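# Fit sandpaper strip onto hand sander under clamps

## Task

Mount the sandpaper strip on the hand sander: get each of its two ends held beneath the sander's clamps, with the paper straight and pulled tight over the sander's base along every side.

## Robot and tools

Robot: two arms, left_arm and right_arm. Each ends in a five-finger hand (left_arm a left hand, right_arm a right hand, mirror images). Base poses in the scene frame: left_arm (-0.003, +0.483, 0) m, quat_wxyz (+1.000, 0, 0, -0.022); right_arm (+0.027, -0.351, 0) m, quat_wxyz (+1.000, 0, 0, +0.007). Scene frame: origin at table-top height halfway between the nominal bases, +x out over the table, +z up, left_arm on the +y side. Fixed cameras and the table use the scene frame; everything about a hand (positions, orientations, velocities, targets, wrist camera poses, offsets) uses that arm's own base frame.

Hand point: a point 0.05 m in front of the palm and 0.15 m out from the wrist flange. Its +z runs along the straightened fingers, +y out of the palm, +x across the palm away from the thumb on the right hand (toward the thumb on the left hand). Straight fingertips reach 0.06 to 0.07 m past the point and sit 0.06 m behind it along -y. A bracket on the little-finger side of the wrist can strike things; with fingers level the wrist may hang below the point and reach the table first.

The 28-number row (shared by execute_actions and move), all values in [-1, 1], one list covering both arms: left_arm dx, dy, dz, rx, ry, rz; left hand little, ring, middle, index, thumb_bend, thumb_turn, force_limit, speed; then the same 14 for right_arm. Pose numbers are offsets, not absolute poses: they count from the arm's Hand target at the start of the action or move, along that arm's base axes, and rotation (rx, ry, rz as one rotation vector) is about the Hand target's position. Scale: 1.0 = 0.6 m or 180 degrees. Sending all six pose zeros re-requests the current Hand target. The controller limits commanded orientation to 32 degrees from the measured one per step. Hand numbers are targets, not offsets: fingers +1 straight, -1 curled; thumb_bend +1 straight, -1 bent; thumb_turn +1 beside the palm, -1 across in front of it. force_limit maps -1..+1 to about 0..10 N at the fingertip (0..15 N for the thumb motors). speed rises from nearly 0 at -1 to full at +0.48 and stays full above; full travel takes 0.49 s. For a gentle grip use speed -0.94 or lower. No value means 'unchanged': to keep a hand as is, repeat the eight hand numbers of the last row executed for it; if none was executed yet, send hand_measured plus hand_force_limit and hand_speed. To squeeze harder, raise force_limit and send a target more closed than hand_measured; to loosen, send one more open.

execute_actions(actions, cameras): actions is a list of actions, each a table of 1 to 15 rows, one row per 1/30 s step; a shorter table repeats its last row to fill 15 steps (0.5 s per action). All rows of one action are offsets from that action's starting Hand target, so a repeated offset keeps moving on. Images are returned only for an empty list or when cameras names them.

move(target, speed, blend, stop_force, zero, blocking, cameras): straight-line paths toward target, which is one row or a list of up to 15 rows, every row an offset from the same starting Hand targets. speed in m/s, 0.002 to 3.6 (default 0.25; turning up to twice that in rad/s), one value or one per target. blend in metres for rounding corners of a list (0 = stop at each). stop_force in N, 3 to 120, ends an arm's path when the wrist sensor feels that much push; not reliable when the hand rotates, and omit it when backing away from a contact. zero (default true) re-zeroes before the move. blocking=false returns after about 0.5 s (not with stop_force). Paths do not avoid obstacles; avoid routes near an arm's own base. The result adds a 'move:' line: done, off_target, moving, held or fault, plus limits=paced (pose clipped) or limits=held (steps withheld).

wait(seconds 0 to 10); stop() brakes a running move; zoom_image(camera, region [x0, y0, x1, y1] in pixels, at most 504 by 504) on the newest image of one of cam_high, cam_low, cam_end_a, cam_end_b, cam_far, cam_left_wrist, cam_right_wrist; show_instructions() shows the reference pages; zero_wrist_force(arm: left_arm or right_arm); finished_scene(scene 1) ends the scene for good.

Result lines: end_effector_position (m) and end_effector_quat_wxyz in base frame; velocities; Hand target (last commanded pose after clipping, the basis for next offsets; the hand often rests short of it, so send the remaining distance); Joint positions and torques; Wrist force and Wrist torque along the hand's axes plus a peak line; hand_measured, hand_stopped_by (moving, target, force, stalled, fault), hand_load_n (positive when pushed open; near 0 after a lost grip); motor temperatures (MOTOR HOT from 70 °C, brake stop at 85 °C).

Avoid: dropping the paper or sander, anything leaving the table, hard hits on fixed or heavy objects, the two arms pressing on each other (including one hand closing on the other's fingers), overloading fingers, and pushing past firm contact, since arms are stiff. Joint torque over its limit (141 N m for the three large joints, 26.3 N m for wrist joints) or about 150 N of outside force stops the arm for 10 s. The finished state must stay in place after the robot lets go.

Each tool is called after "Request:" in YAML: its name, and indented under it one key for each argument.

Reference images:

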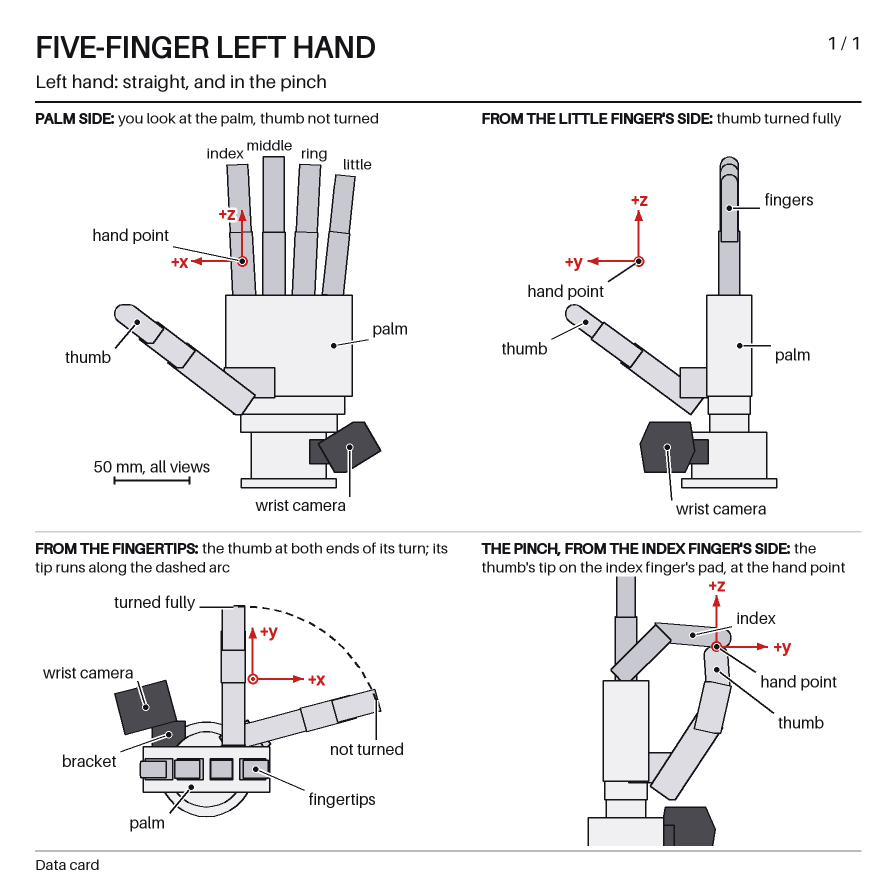

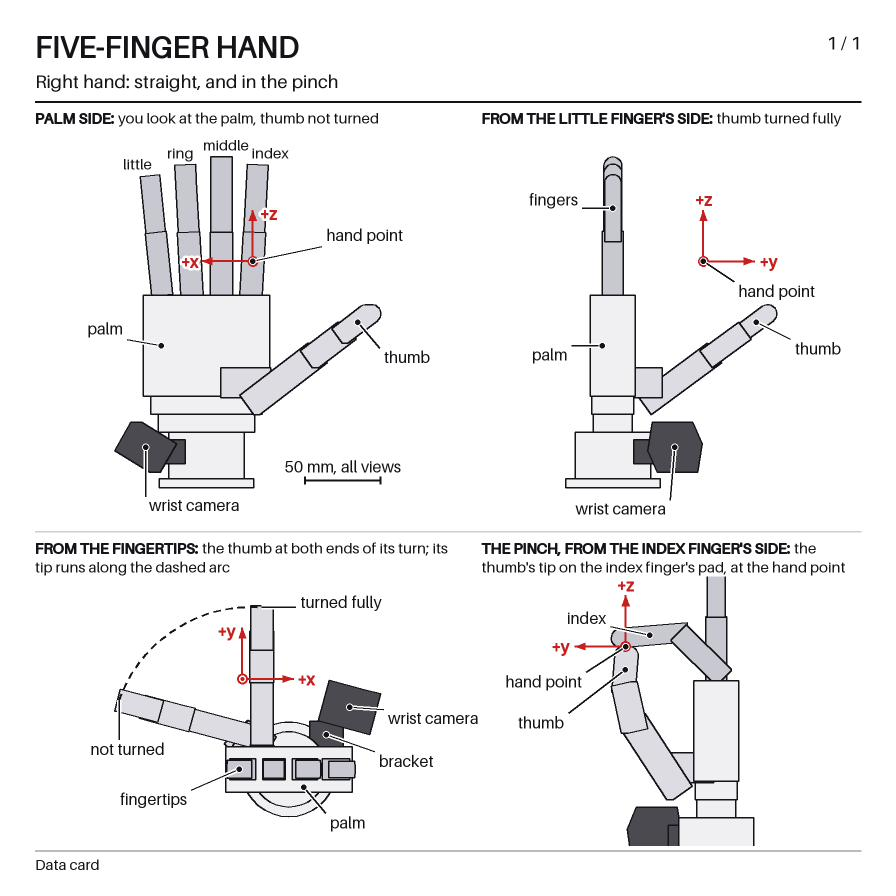

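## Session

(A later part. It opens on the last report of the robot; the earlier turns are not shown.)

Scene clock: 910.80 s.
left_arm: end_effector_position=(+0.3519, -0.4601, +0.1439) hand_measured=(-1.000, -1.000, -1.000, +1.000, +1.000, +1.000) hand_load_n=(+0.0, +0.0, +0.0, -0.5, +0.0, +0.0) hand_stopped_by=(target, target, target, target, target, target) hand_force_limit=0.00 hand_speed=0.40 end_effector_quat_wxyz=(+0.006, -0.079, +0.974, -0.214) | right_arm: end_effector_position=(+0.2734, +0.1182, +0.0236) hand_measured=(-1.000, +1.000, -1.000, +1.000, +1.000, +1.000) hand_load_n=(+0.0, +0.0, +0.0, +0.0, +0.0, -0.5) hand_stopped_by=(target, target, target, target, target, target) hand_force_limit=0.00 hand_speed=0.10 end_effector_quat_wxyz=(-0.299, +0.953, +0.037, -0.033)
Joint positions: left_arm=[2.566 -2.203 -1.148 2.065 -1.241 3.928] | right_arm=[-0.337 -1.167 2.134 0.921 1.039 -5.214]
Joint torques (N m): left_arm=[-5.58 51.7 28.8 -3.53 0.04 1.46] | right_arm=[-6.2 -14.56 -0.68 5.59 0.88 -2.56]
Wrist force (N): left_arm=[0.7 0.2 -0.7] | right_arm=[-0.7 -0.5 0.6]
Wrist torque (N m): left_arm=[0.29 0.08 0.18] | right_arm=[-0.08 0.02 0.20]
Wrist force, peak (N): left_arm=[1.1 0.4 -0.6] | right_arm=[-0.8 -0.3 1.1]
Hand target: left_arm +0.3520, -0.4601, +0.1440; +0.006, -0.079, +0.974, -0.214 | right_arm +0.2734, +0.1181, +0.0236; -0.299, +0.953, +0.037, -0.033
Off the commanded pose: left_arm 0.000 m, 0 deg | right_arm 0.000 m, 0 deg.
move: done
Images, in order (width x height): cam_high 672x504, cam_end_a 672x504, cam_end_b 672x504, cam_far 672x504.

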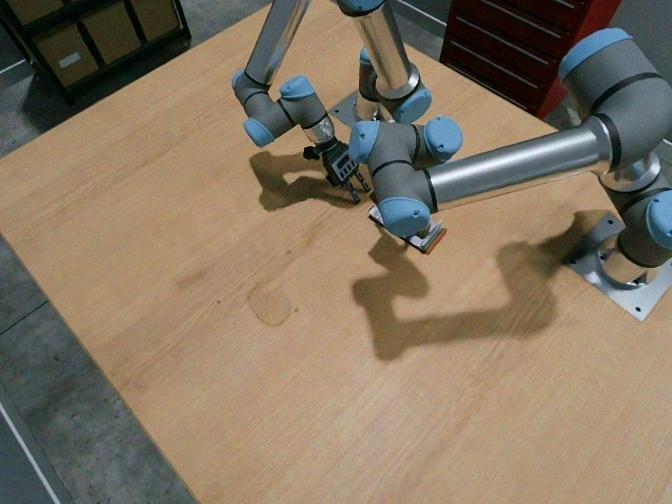

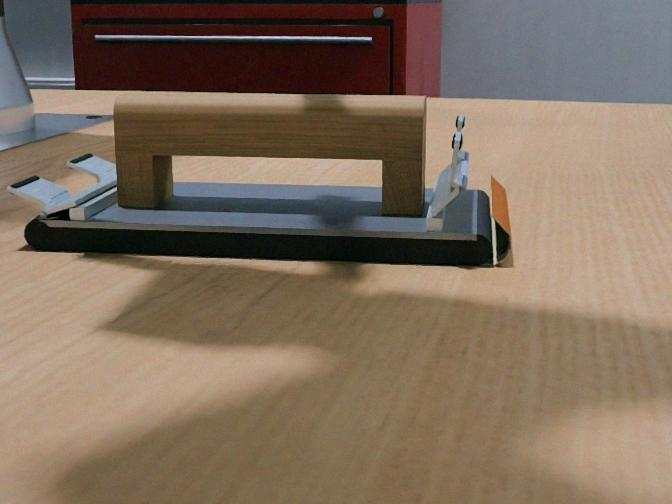

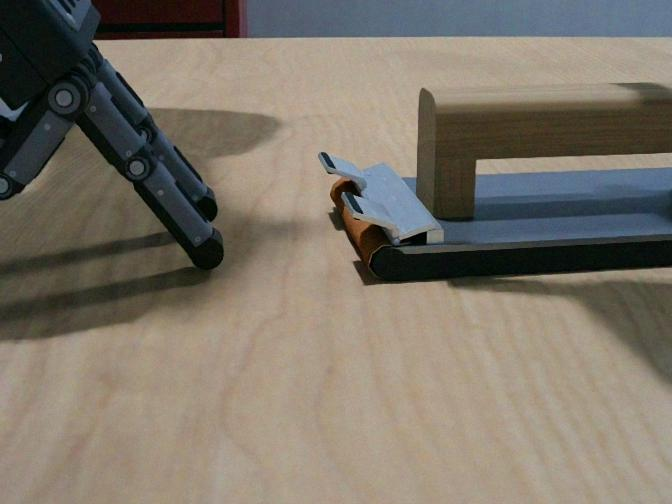

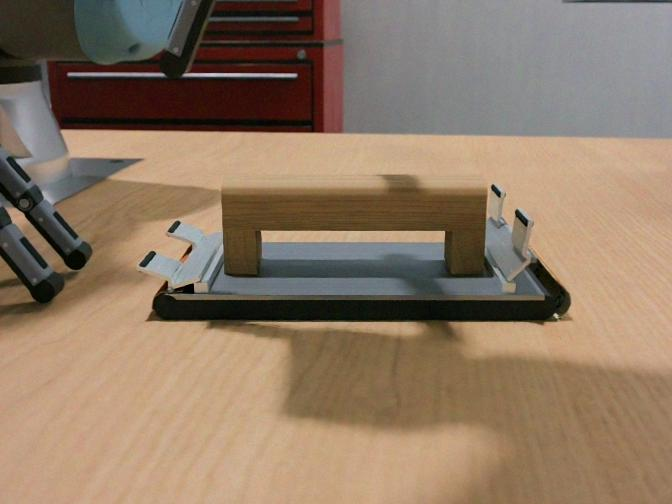

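Request:
move:
  target:
    - [-0.142,0.3372,0,-0.0558,-0.0024,0,-1,1,-1,1,1,1,0,0.3,0,0,0.2,0,0,0,-1,1,-1,1,1,1,0,0.1]
    - [-0.142,0.3372,-0.0915,-0.0558,-0.0024,0,-1,1,-1,1,1,1,0,0.3,0,0.0,0.2,0,0,0,-1,-1,-1,1,1,1,0,0.3]
  speed: 0.15
  cameras: ["cam_end_a","cam_far","cam_high","cam_low","cam_left_wrist"]

Scene clock: 935.50 s.
left_arm: end_effector_position=(+0.2668, -0.2578, +0.0891) hand_measured=(-1.000, +1.000, -1.000, +1.000, +1.000, +1.000) hand_load_n=(+0.5, +0.0, +0.0, +0.0, +0.0, +0.0) hand_stopped_by=(target, target, target, target, target, target) hand_force_limit=0.00 hand_speed=0.30 end_effector_quat_wxyz=(+0.003, -0.078, +0.951, -0.299) | right_arm: end_effector_position=(+0.2734, +0.1181, +0.1436) hand_measured=(-1.000, -1.000, -1.000, +1.000, +1.000, +1.000) hand_load_n=(-0.5, +0.0, +0.0, +0.0, +0.0, +0.0) hand_stopped_by=(target, target, target, target, target, target) hand_force_limit=0.00 hand_speed=0.30 end_effector_quat_wxyz=(-0.299, +0.953, +0.037, -0.033)
Joint positions: left_arm=[3.053 -1.79 -2.001 2.345 -0.975 4.421] | right_arm=[-0.337 -1.399 2.028 1.259 1.039 -5.215]
Joint torques (N m): left_arm=[-11.93 15.15 4.75 -0.78 1.16 -2.23] | right_arm=[-5.88 -35.55 -20.39 3.28 -0.16 -2.54]
Wrist force (N): left_arm=[0.7 0.3 -0.6] | right_arm=[-1.1 -0.5 0.7]
Wrist torque (N m): left_arm=[0.35 0.09 0.13] | right_arm=[-0.10 0.09 0.17]
Wrist force, peak (N): left_arm=[1.0 -0.4 -1.4] | right_arm=[-1.2 -0.8 0.5]
Hand target: left_arm +0.2668, -0.2578, +0.0891; +0.003, -0.078, +0.951, -0.299 | right_arm +0.2734, +0.1181, +0.1436; -0.299, +0.953, +0.037, -0.033
Off the commanded pose: left_arm 0.000 m, 0 deg | right_arm 0.000 m, 0 deg.
move: done
camera_calibration:
cam_left_wrist: T_world_to_cam=[[-0.0986422, -0.838806, 0.53542, -0.230437], [-0.899687, 0.305095, 0.312218, 0.292702], [-0.425244, -0.450913, -0.784758, 0.179452], [0, 0, 0, 1]] pos_world=[0.31692, -0.201677, 0.17282]
Images, in order (width x height): cam_high 672x504, cam_low 672x504, cam_end_a 672x504, cam_far 672x504, cam_left_wrist 672x504.

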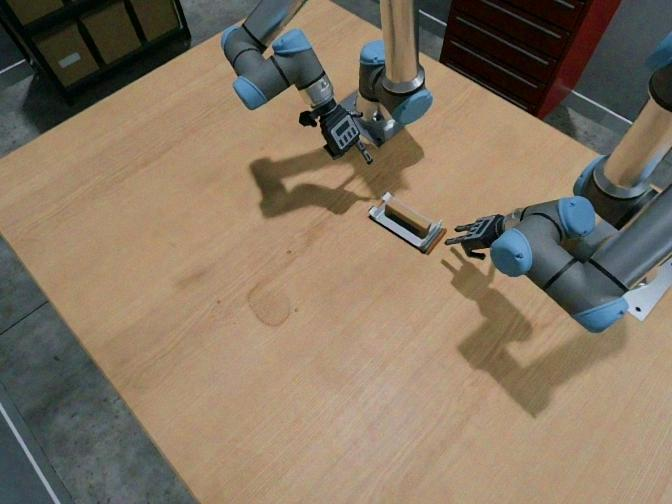

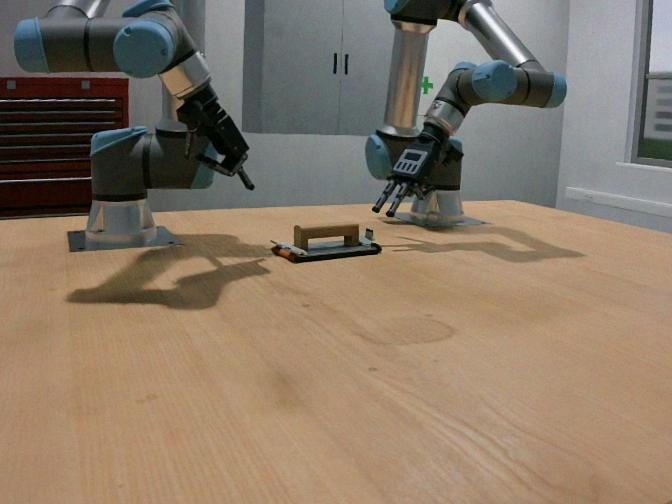

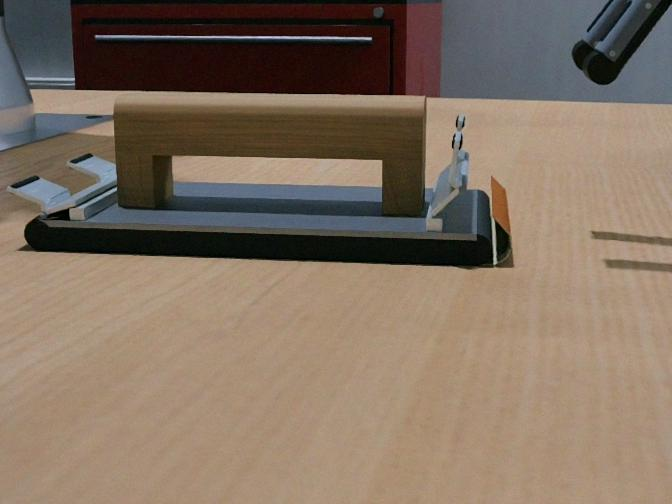

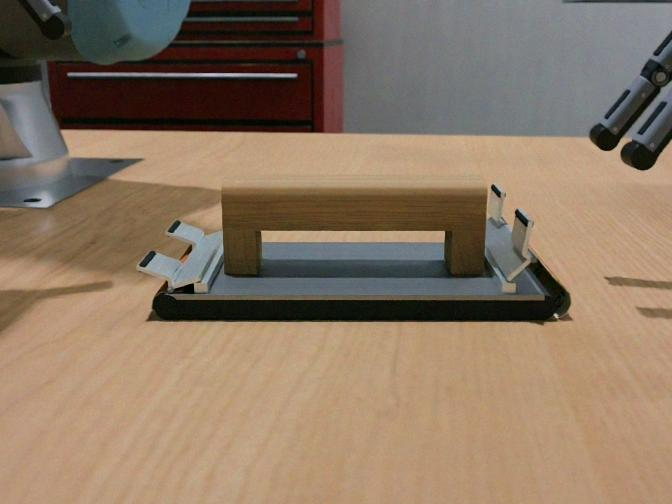

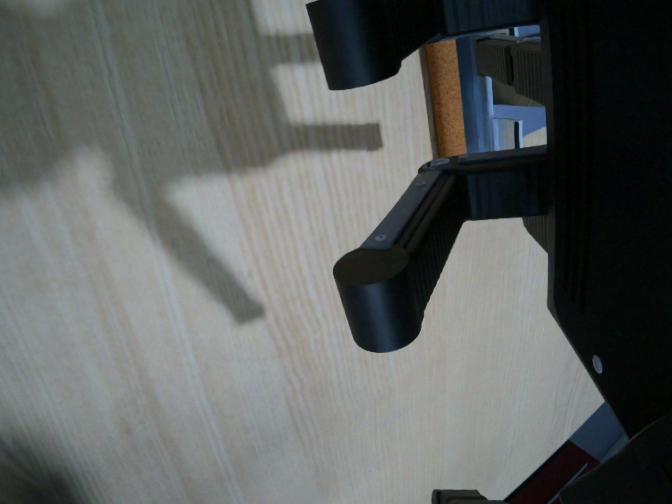

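Request:
zoom_image:
  camera: "cam_high"
  region: [350, 180, 490, 280]

Request:
zoom_image:
  camera: "cam_end_a"
  region: [420, 100, 540, 280]

Request:
zoom_image:
  camera: "cam_end_a"
  region: [560, 0, 672, 100]

Scaled by 3.600 from the camera's 672x504 image, which has a finer 960x720 frame.

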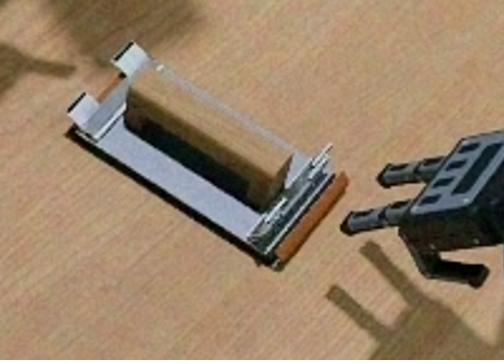

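Scaled by 2.800 from the camera's 672x504 image, which has a finer 960x720 frame.

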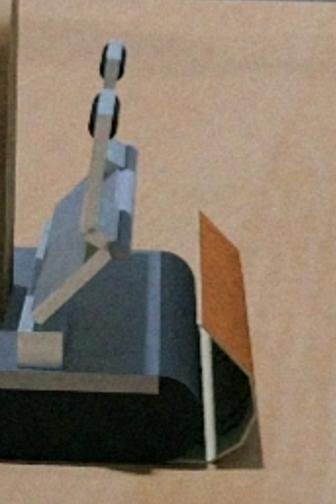

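Scaled by 4.500 from the camera's 672x504 image, which has a finer 960x720 frame.

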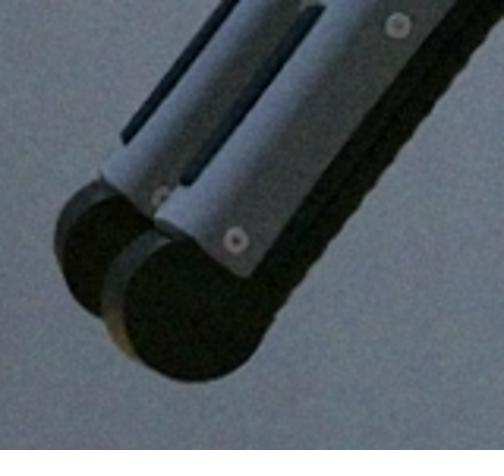

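Request:
move:
  target:
    - [0.0045,-0.0302,-0.1105,0,0,0,-1,1,-1,1,1,1,0,0.3,0,0,0,0,0,0,-1,-1,-1,1,1,1,0,0.3]
    - [0.007,-0.0466,-0.1105,0,0,0,-1,1,-1,1,1,1,0,0.3,0,0,0,0,0,0,-1,-1,-1,1,1,1,0,0.3]
  speed: [0.06,0.03]
  stop_force: 4
  cameras: ["cam_end_a","cam_far","cam_high"]

Request:
zoom_image:
  camera: "cam_end_a"
  region: [400, 120, 560, 280]

Request:
zoom_image:
  camera: "cam_far"
  region: [460, 180, 620, 340]

Scene clock: 968.03 s.
left_arm: end_effector_position=(+0.2710, -0.2858, +0.0228) hand_measured=(-1.000, +1.000, -1.000, +1.000, +1.000, +1.000) hand_load_n=(+0.0, +0.0, +0.0, +0.0, +0.0, +0.0) hand_stopped_by=(target, target, target, target, target, target) hand_force_limit=0.00 hand_speed=0.30 end_effector_quat_wxyz=(+0.003, -0.078, +0.951, -0.299) | right_arm: end_effector_position=(+0.2734, +0.1181, +0.1436) hand_measured=(-1.000, -1.000, -1.000, +1.000, +1.000, +1.000) hand_load_n=(+0.0, +0.0, +0.0, +0.0, +0.0, -0.5) hand_stopped_by=(target, target, target, target, target, target) hand_force_limit=0.00 hand_speed=0.30 end_effector_quat_wxyz=(-0.299, +0.953, +0.037, -0.033)
Joint positions: left_arm=[2.967 -1.93 -2.01 2.551 -0.988 4.319] | right_arm=[-0.337 -1.399 2.028 1.259 1.039 -5.215]
Joint torques (N m): left_arm=[-12.17 18.59 22.33 -0.55 -0.5 -2.31] | right_arm=[-0.7 -34.79 -9.69 1.14 -2.53 -1.99]
Wrist force (N): left_arm=[0.1 0.9 -0.9] | right_arm=[-0.8 -0.5 0.6]
Wrist torque (N m): left_arm=[0.38 0.23 0.10] | right_arm=[-0.08 0.05 0.18]
Wrist force, peak (N): left_arm=[0.3 0.7 -1.2] | right_arm=[-1.3 -0.6 0.7]
Hand target: left_arm +0.2710, -0.2858, +0.0228; +0.003, -0.078, +0.951, -0.299 | right_arm +0.2734, +0.1181, +0.1436; -0.299, +0.953, +0.037, -0.033
Off the commanded pose: left_arm 0.000 m, 0 deg | right_arm 0.000 m, 0 deg.
move: done
Images, in order (width x height): cam_high 672x504, cam_end_a 672x504, cam_far 672x504.

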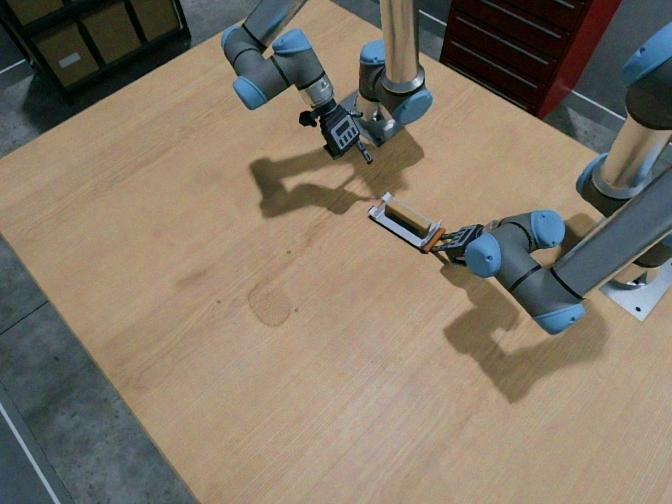

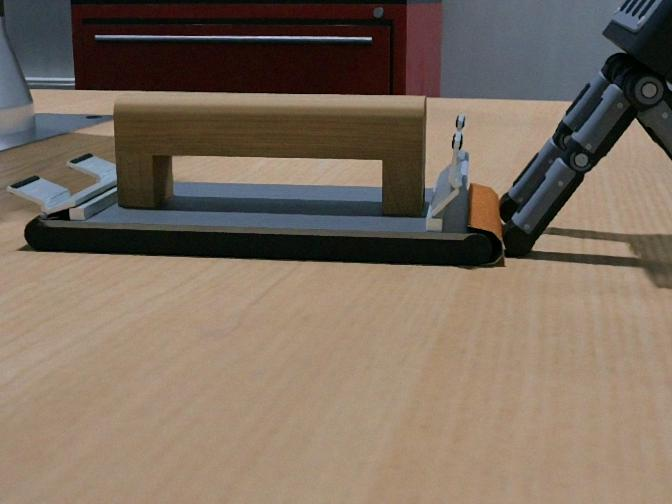

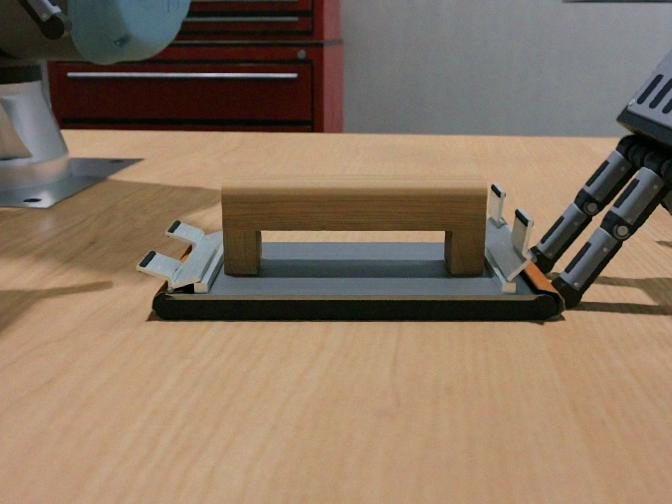

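Scaled by 3.150 from the camera's 672x504 image, which has a finer 960x720 frame.

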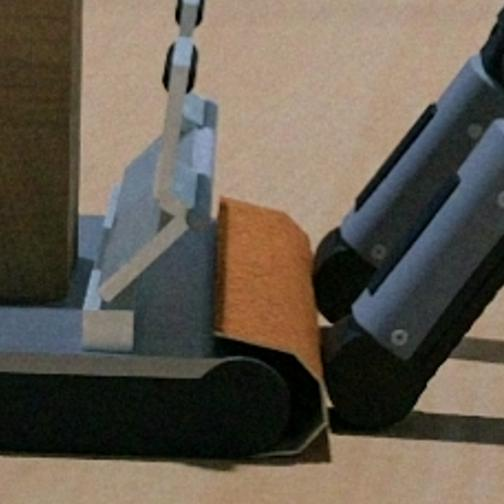

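Scaled by 3.150 from the camera's 672x504 image, which has a finer 960x720 frame.

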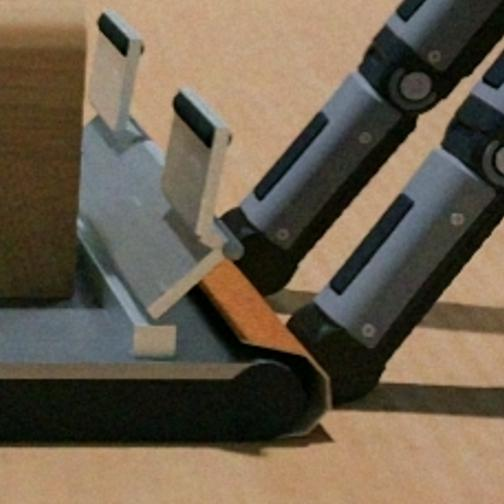

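Request:
move:
  target:
    - [0,0,0,0,0,0,-1,1,-1,1,1,1,0,0.3,0.0562,0.368,-0.01,0,0,0,-1,-1,-1,1,1,1,0,0.3]
    - [0,0,0,0,0,0,-1,1,-1,1,1,1,0,0.3,0.0562,0.368,-0.1073,0,0,0,-1,-1,-1,1,1,1,0,0.3]
  speed: [0.15,0.08]
  stop_force: 6
  cameras: ["cam_end_a","cam_far","cam_high","cam_end_b"]

Request:
zoom_image:
  camera: "cam_end_a"
  region: [380, 60, 580, 280]

Request:
zoom_image:
  camera: "cam_far"
  region: [440, 100, 640, 340]

Scene clock: 993.67 s.
left_arm: end_effector_position=(+0.2710, -0.2858, +0.0228) hand_measured=(-1.000, +1.000, -1.000, +1.000, +1.000, +1.000) hand_load_n=(+0.0, +0.0, +0.0, -0.5, +0.0, +0.0) hand_stopped_by=(target, target, target, target, target, target) hand_force_limit=0.00 hand_speed=0.30 end_effector_quat_wxyz=(+0.003, -0.078, +0.951, -0.299) | right_arm: end_effector_position=(+0.3071, +0.3389, +0.0792) hand_measured=(-1.000, -1.000, -1.000, +1.000, +1.000, +1.000) hand_load_n=(+0.0, +0.0, +0.0, -0.5, +0.0, +0.0) hand_stopped_by=(target, target, target, target, target, target) hand_force_limit=0.00 hand_speed=0.30 end_effector_quat_wxyz=(-0.299, +0.953, +0.037, -0.033)
Joint positions: left_arm=[2.967 -1.93 -2.01 2.551 -0.988 4.319] | right_arm=[0.299 -1.117 1.704 0.882 0.968 -4.46]
Joint torques (N m): left_arm=[-12.01 18.95 23.2 -0.51 -0.44 -2.2] | right_arm=[6.38 -23.27 -5.58 0.32 -1.02 2.68]
Wrist force (N): left_arm=[0.2 0.8 -0.9] | right_arm=[-0.6 -0.9 0.5]
Wrist torque (N m): left_arm=[0.37 0.22 0.11] | right_arm=[-0.08 0.07 0.05]
Wrist force, peak (N): left_arm=[0.4 0.7 -1.2] | right_arm=[-0.4 -1.5 0.3]
Hand target: left_arm +0.2710, -0.2858, +0.0228; +0.003, -0.078, +0.951, -0.299 | right_arm +0.3071, +0.3389, +0.0792; -0.299, +0.953, +0.037, -0.033
Off the commanded pose: left_arm 0.000 m, 0 deg | right_arm 0.000 m, 0 deg.
move: done
Images, in order (width x height): cam_high 672x504, cam_end_a 672x504, cam_end_b 672x504, cam_far 672x504.

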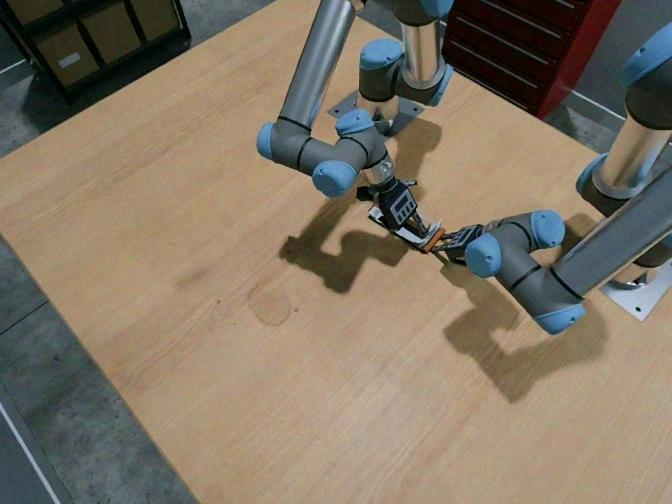

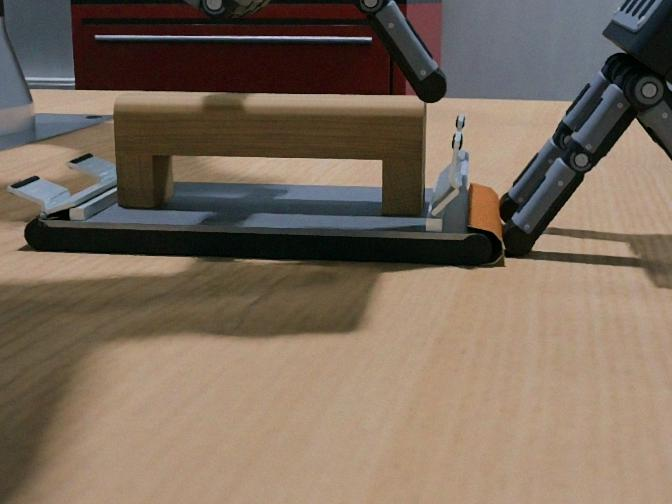

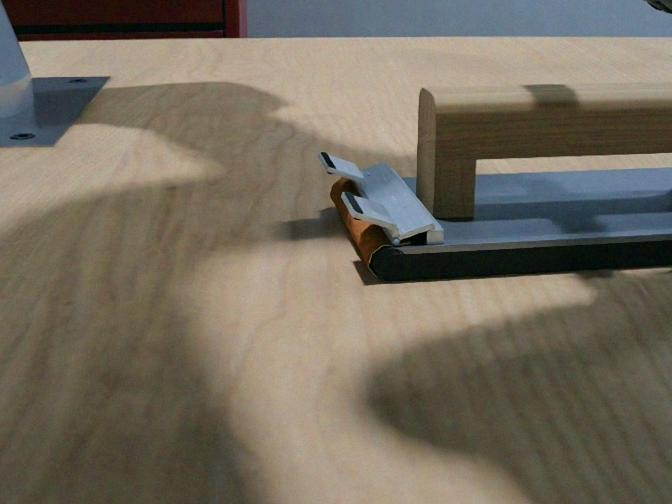

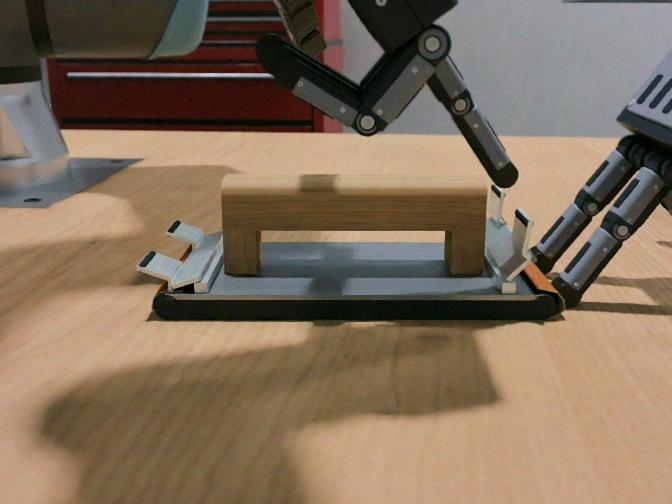

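Scaled by 2.291 from the camera's 672x504 image, which has a finer 960x720 frame.

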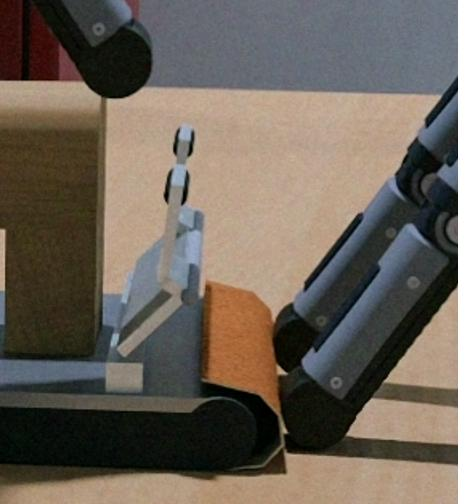

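Scaled by 2.100 from the camera's 672x504 image, which has a finer 960x720 frame.

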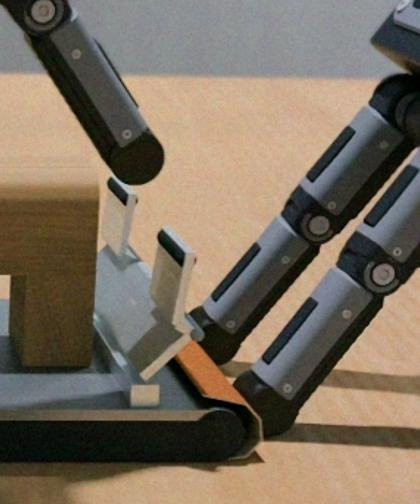

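Request:
zoom_image:
  camera: "cam_high"
  region: [360, 170, 480, 270]

Scaled by 4.200 from the camera's 672x504 image, which has a finer 960x720 frame.

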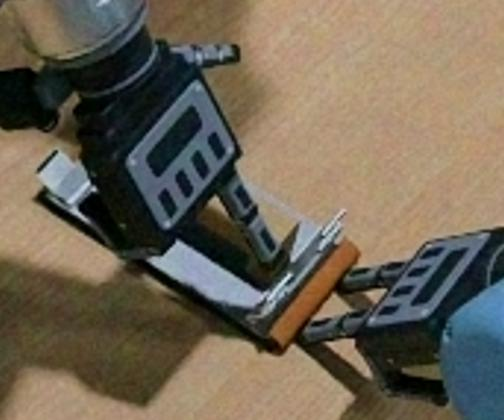

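Request:
zoom_image:
  camera: "cam_high"
  region: [405, 210, 455, 260]

Scaled by 10.080 from the camera's 672x504 image, which has a finer 960x720 frame.

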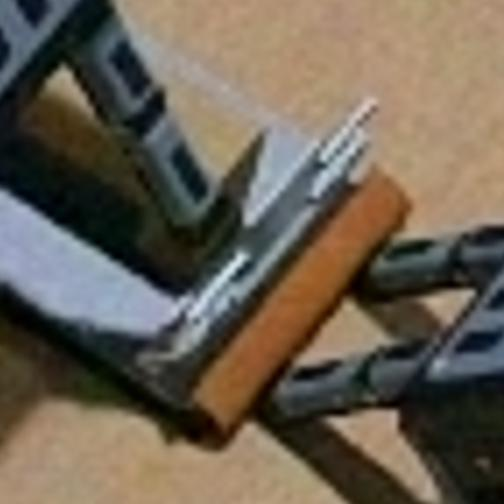

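Request:
move:
  target: [0,0,0,0,0,0,-1,1,-1,1,1,1,0,0.3,0.0,0.0,-0.0317,0,0,0,-1,-1,-1,1,1,1,0,0.3]
  speed: 0.06
  stop_force: 3
  cameras: ["cam_end_a","cam_far"]

Request:
zoom_image:
  camera: "cam_end_a"
  region: [380, 60, 580, 280]

Request:
zoom_image:
  camera: "cam_far"
  region: [440, 140, 640, 340]

Scene clock: 1009.70 s.
left_arm: end_effector_position=(+0.2710, -0.2858, +0.0228) hand_measured=(-1.000, +1.000, -1.000, +1.000, +1.000, +1.000) hand_load_n=(+0.0, +0.0, +0.0, -0.5, +0.0, +0.0) hand_stopped_by=(target, target, target, target, target, target) hand_force_limit=0.00 hand_speed=0.30 end_effector_quat_wxyz=(+0.003, -0.078, +0.951, -0.299) | right_arm: end_effector_position=(+0.3071, +0.3389, +0.0602) hand_measured=(-1.000, -1.000, -1.000, +1.000, +1.000, +1.000) hand_load_n=(+0.0, +0.0, +0.0, +0.0, +0.0, +0.0) hand_stopped_by=(target, target, target, target, target, target) hand_force_limit=0.00 hand_speed=0.30 end_effector_quat_wxyz=(-0.299, +0.953, +0.037, -0.033)
Joint positions: left_arm=[2.967 -1.93 -2.01 2.551 -0.988 4.319] | right_arm=[0.299 -1.092 1.722 0.838 0.968 -4.46]
Joint torques (N m): left_arm=[-12.1 19.27 22.92 -0.49 -0.5 -2.16] | right_arm=[0.57 -23.69 -6.01 0.37 -2.09 -0.96]
Wrist force (N): left_arm=[0.0 0.6 -0.7] | right_arm=[-0.7 -0.8 0.6]
Wrist torque (N m): left_arm=[0.33 0.25 0.11] | right_arm=[-0.07 0.07 0.05]
Wrist force, peak (N): left_arm=[0.1 0.7 -1.3] | right_arm=[-1.0 -1.1 0.3]
Hand target: left_arm +0.2710, -0.2858, +0.0228; +0.003, -0.078, +0.951, -0.299 | right_arm +0.3071, +0.3389, +0.0602; -0.299, +0.953, +0.037, -0.033
Off the commanded pose: left_arm 0.000 m, 0 deg | right_arm 0.000 m, 0 deg.
move: done
Images, in order (width x height): cam_end_a 672x504, cam_far 672x504.

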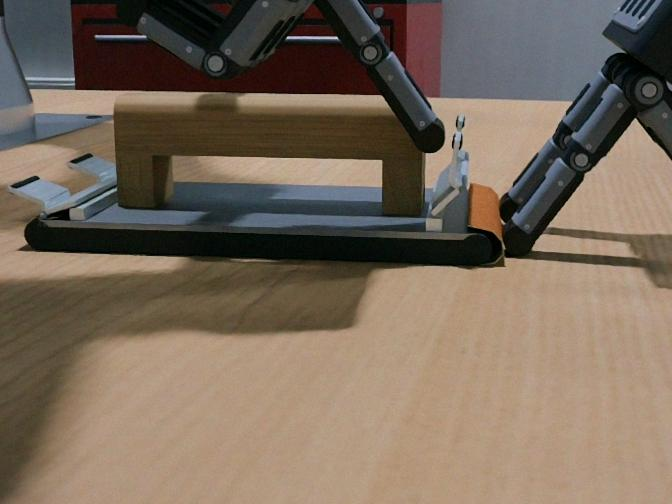

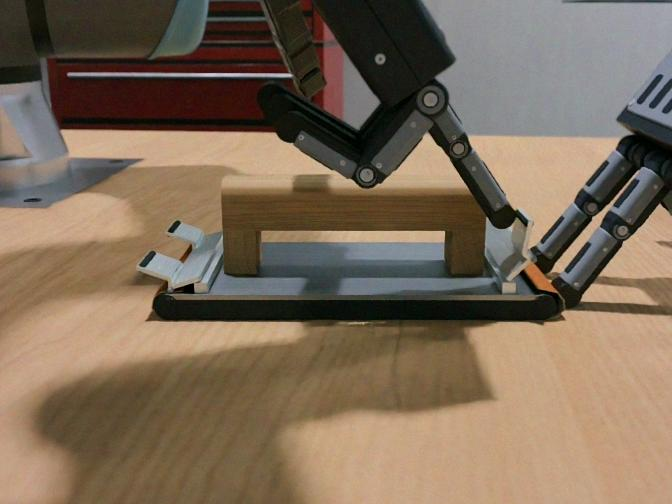

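Scaled by 2.291 from the camera's 672x504 image, which has a finer 960x720 frame.

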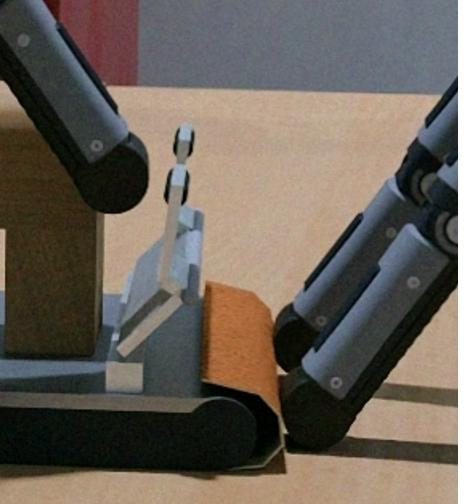

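Scaled by 2.520 from the camera's 672x504 image, which has a finer 960x720 frame.

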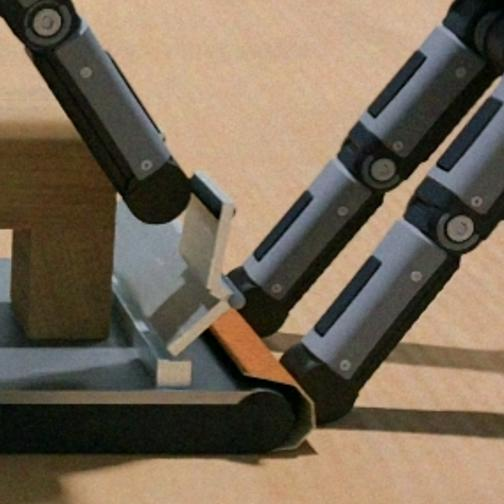

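Request:
move:
  target: [0.0006,-0.0041,0,0,0,0,-1,1,-1,1,1,1,0,0.3,0.0,0.0,0,0,0,0,-1,-1,-1,1,1,1,0,0.3]
  speed: 0.02
  stop_force: 5
  cameras: ["cam_end_a","cam_far"]

Request:
zoom_image:
  camera: "cam_end_a"
  region: [410, 100, 570, 280]

Request:
zoom_image:
  camera: "cam_far"
  region: [460, 180, 620, 340]

Scene clock: 1017.43 s.
left_arm: end_effector_position=(+0.2713, -0.2882, +0.0228) hand_measured=(-1.000, +1.000, -1.000, +1.000, +1.000, +1.000) hand_load_n=(+0.5, -0.5, +0.0, -0.5, +0.0, +0.0) hand_stopped_by=(target, target, target, target, target, target) hand_force_limit=0.00 hand_speed=0.30 end_effector_quat_wxyz=(+0.003, -0.078, +0.951, -0.299) | right_arm: end_effector_position=(+0.3071, +0.3389, +0.0602) hand_measured=(-1.000, -1.000, -1.000, +1.000, +1.000, +1.000) hand_load_n=(+0.0, +0.0, +0.0, +0.0, +0.0, -0.5) hand_stopped_by=(target, target, target, target, target, target) hand_force_limit=0.00 hand_speed=0.30 end_effector_quat_wxyz=(-0.299, +0.953, +0.037, -0.033)
Joint positions: left_arm=[2.96 -1.933 -2.005 2.553 -0.99 4.31] | right_arm=[0.299 -1.092 1.722 0.838 0.968 -4.46]
Joint torques (N m): left_arm=[-12.43 18.09 22.42 -0.24 -0.49 -2.24] | right_arm=[1.23 -23.83 -6.44 0.49 -2.18 -0.93]
Wrist force (N): left_arm=[0.2 0.9 -4.1] | right_arm=[-0.8 -0.7 0.2]
Wrist torque (N m): left_arm=[0.54 0.17 0.10] | right_arm=[-0.03 0.10 0.05]
Wrist force, peak (N): left_arm=[0.4 1.2 -4.1] | right_arm=[-1.0 -0.9 0.5]
Hand target: left_arm +0.2713, -0.2882, +0.0228; +0.003, -0.078, +0.951, -0.299 | right_arm +0.3071, +0.3389, +0.0602; -0.299, +0.953, +0.037, -0.033
Off the commanded pose: left_arm 0.000 m, 0 deg | right_arm 0.000 m, 0 deg.
move: done
Images, in order (width x height): cam_end_a 672x504, cam_far 672x504.

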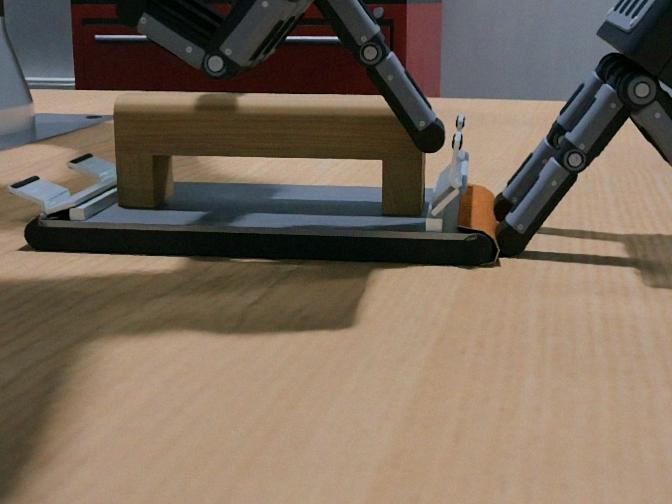

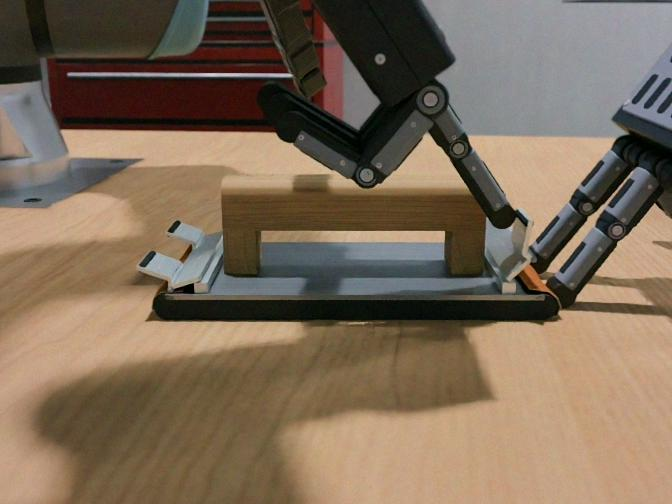

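Scaled by 2.800 from the camera's 672x504 image, which has a finer 960x720 frame.

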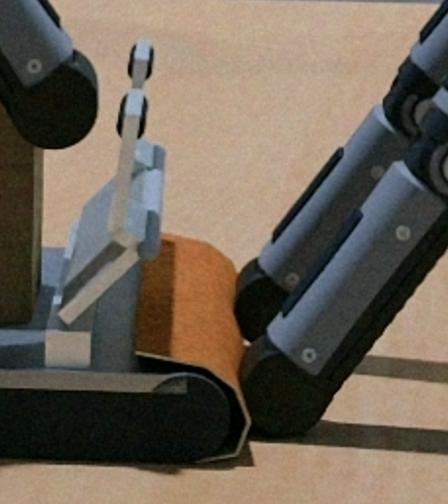

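Scaled by 3.150 from the camera's 672x504 image, which has a finer 960x720 frame.

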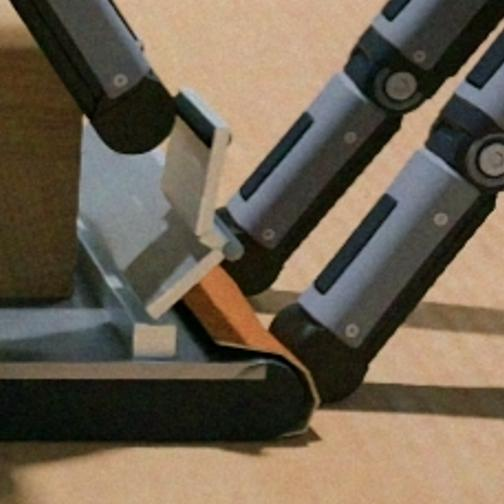

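Request:
move:
  target: [0.0003,-0.0022,0,0,0,0,-1,1,-1,1,1,1,0,0.3,0.0,0.0,0,0,0,0,-1,-1,-1,1,1,1,0,0.3]
  speed: 0.02
  stop_force: 5
  cameras: ["cam_end_a","cam_far"]

Request:
zoom_image:
  camera: "cam_end_a"
  region: [410, 100, 570, 280]

Request:
zoom_image:
  camera: "cam_far"
  region: [460, 180, 620, 340]

Scene clock: 1023.83 s.
left_arm: end_effector_position=(+0.2715, -0.2895, +0.0228) hand_measured=(-1.000, +1.000, -1.000, +1.000, +1.000, +1.000) hand_load_n=(+0.0, -1.0, +0.0, -1.0, +0.0, -0.5) hand_stopped_by=(target, target, target, target, target, target) hand_force_limit=0.00 hand_speed=0.30 end_effector_quat_wxyz=(+0.003, -0.078, +0.951, -0.299) | right_arm: end_effector_position=(+0.3071, +0.3389, +0.0602) hand_measured=(-1.000, -1.000, -1.000, +1.000, +1.000, +1.000) hand_load_n=(+0.5, +0.5, +0.0, +0.0, +0.0, +0.0) hand_stopped_by=(target, target, target, target, target, target) hand_force_limit=0.00 hand_speed=0.30 end_effector_quat_wxyz=(-0.299, +0.953, +0.037, -0.033)
Joint positions: left_arm=[2.956 -1.934 -2.002 2.554 -0.99 4.306] | right_arm=[0.299 -1.092 1.722 0.838 0.968 -4.46]
Joint torques (N m): left_arm=[-13.06 18.07 23.06 0.07 -0.13 -2.21] | right_arm=[1.11 -23.5 -6.42 0.39 -2.23 -1.04]
Wrist force (N): left_arm=[0.3 2.1 -6.0] | right_arm=[-0.6 -0.9 0.3]
Wrist torque (N m): left_arm=[0.62 0.11 0.09] | right_arm=[-0.07 0.07 0.05]
Wrist force, peak (N): left_arm=[0.2 2.3 -6.1] | right_arm=[-1.0 -0.9 0.2]
Hand target: left_arm +0.2715, -0.2895, +0.0228; +0.003, -0.078, +0.951, -0.299 | right_arm +0.3071, +0.3389, +0.0602; -0.299, +0.953, +0.037, -0.033
Off the commanded pose: left_arm 0.000 m, 0 deg | right_arm 0.000 m, 0 deg.
move: done
Images, in order (width x height): cam_end_a 672x504, cam_far 672x504.

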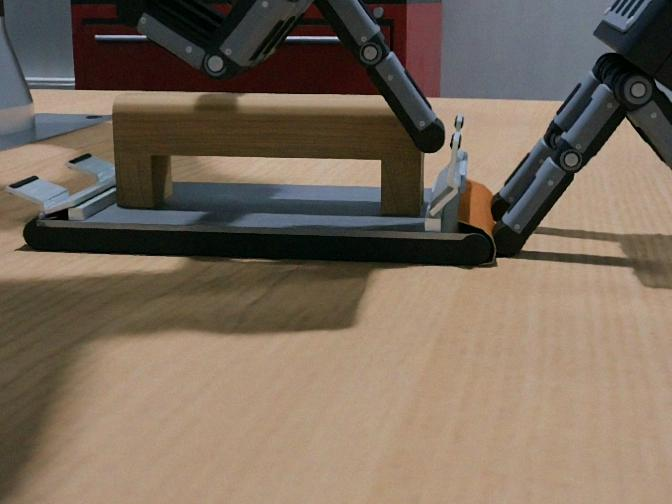

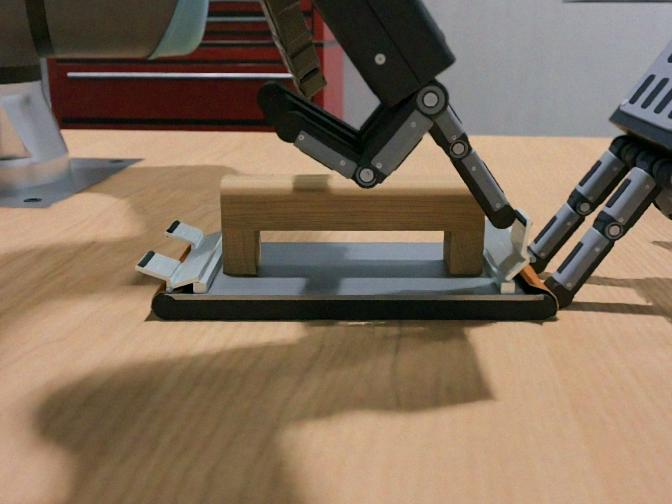

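Scaled by 2.800 from the camera's 672x504 image, which has a finer 960x720 frame.

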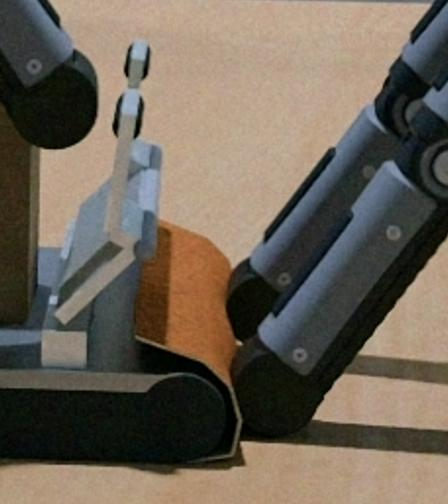

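Scaled by 3.150 from the camera's 672x504 image, which has a finer 960x720 frame.

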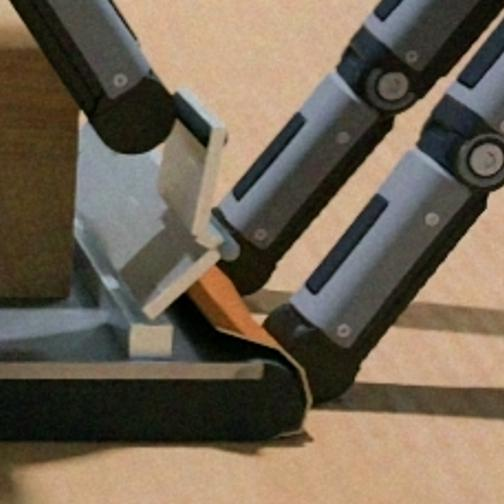

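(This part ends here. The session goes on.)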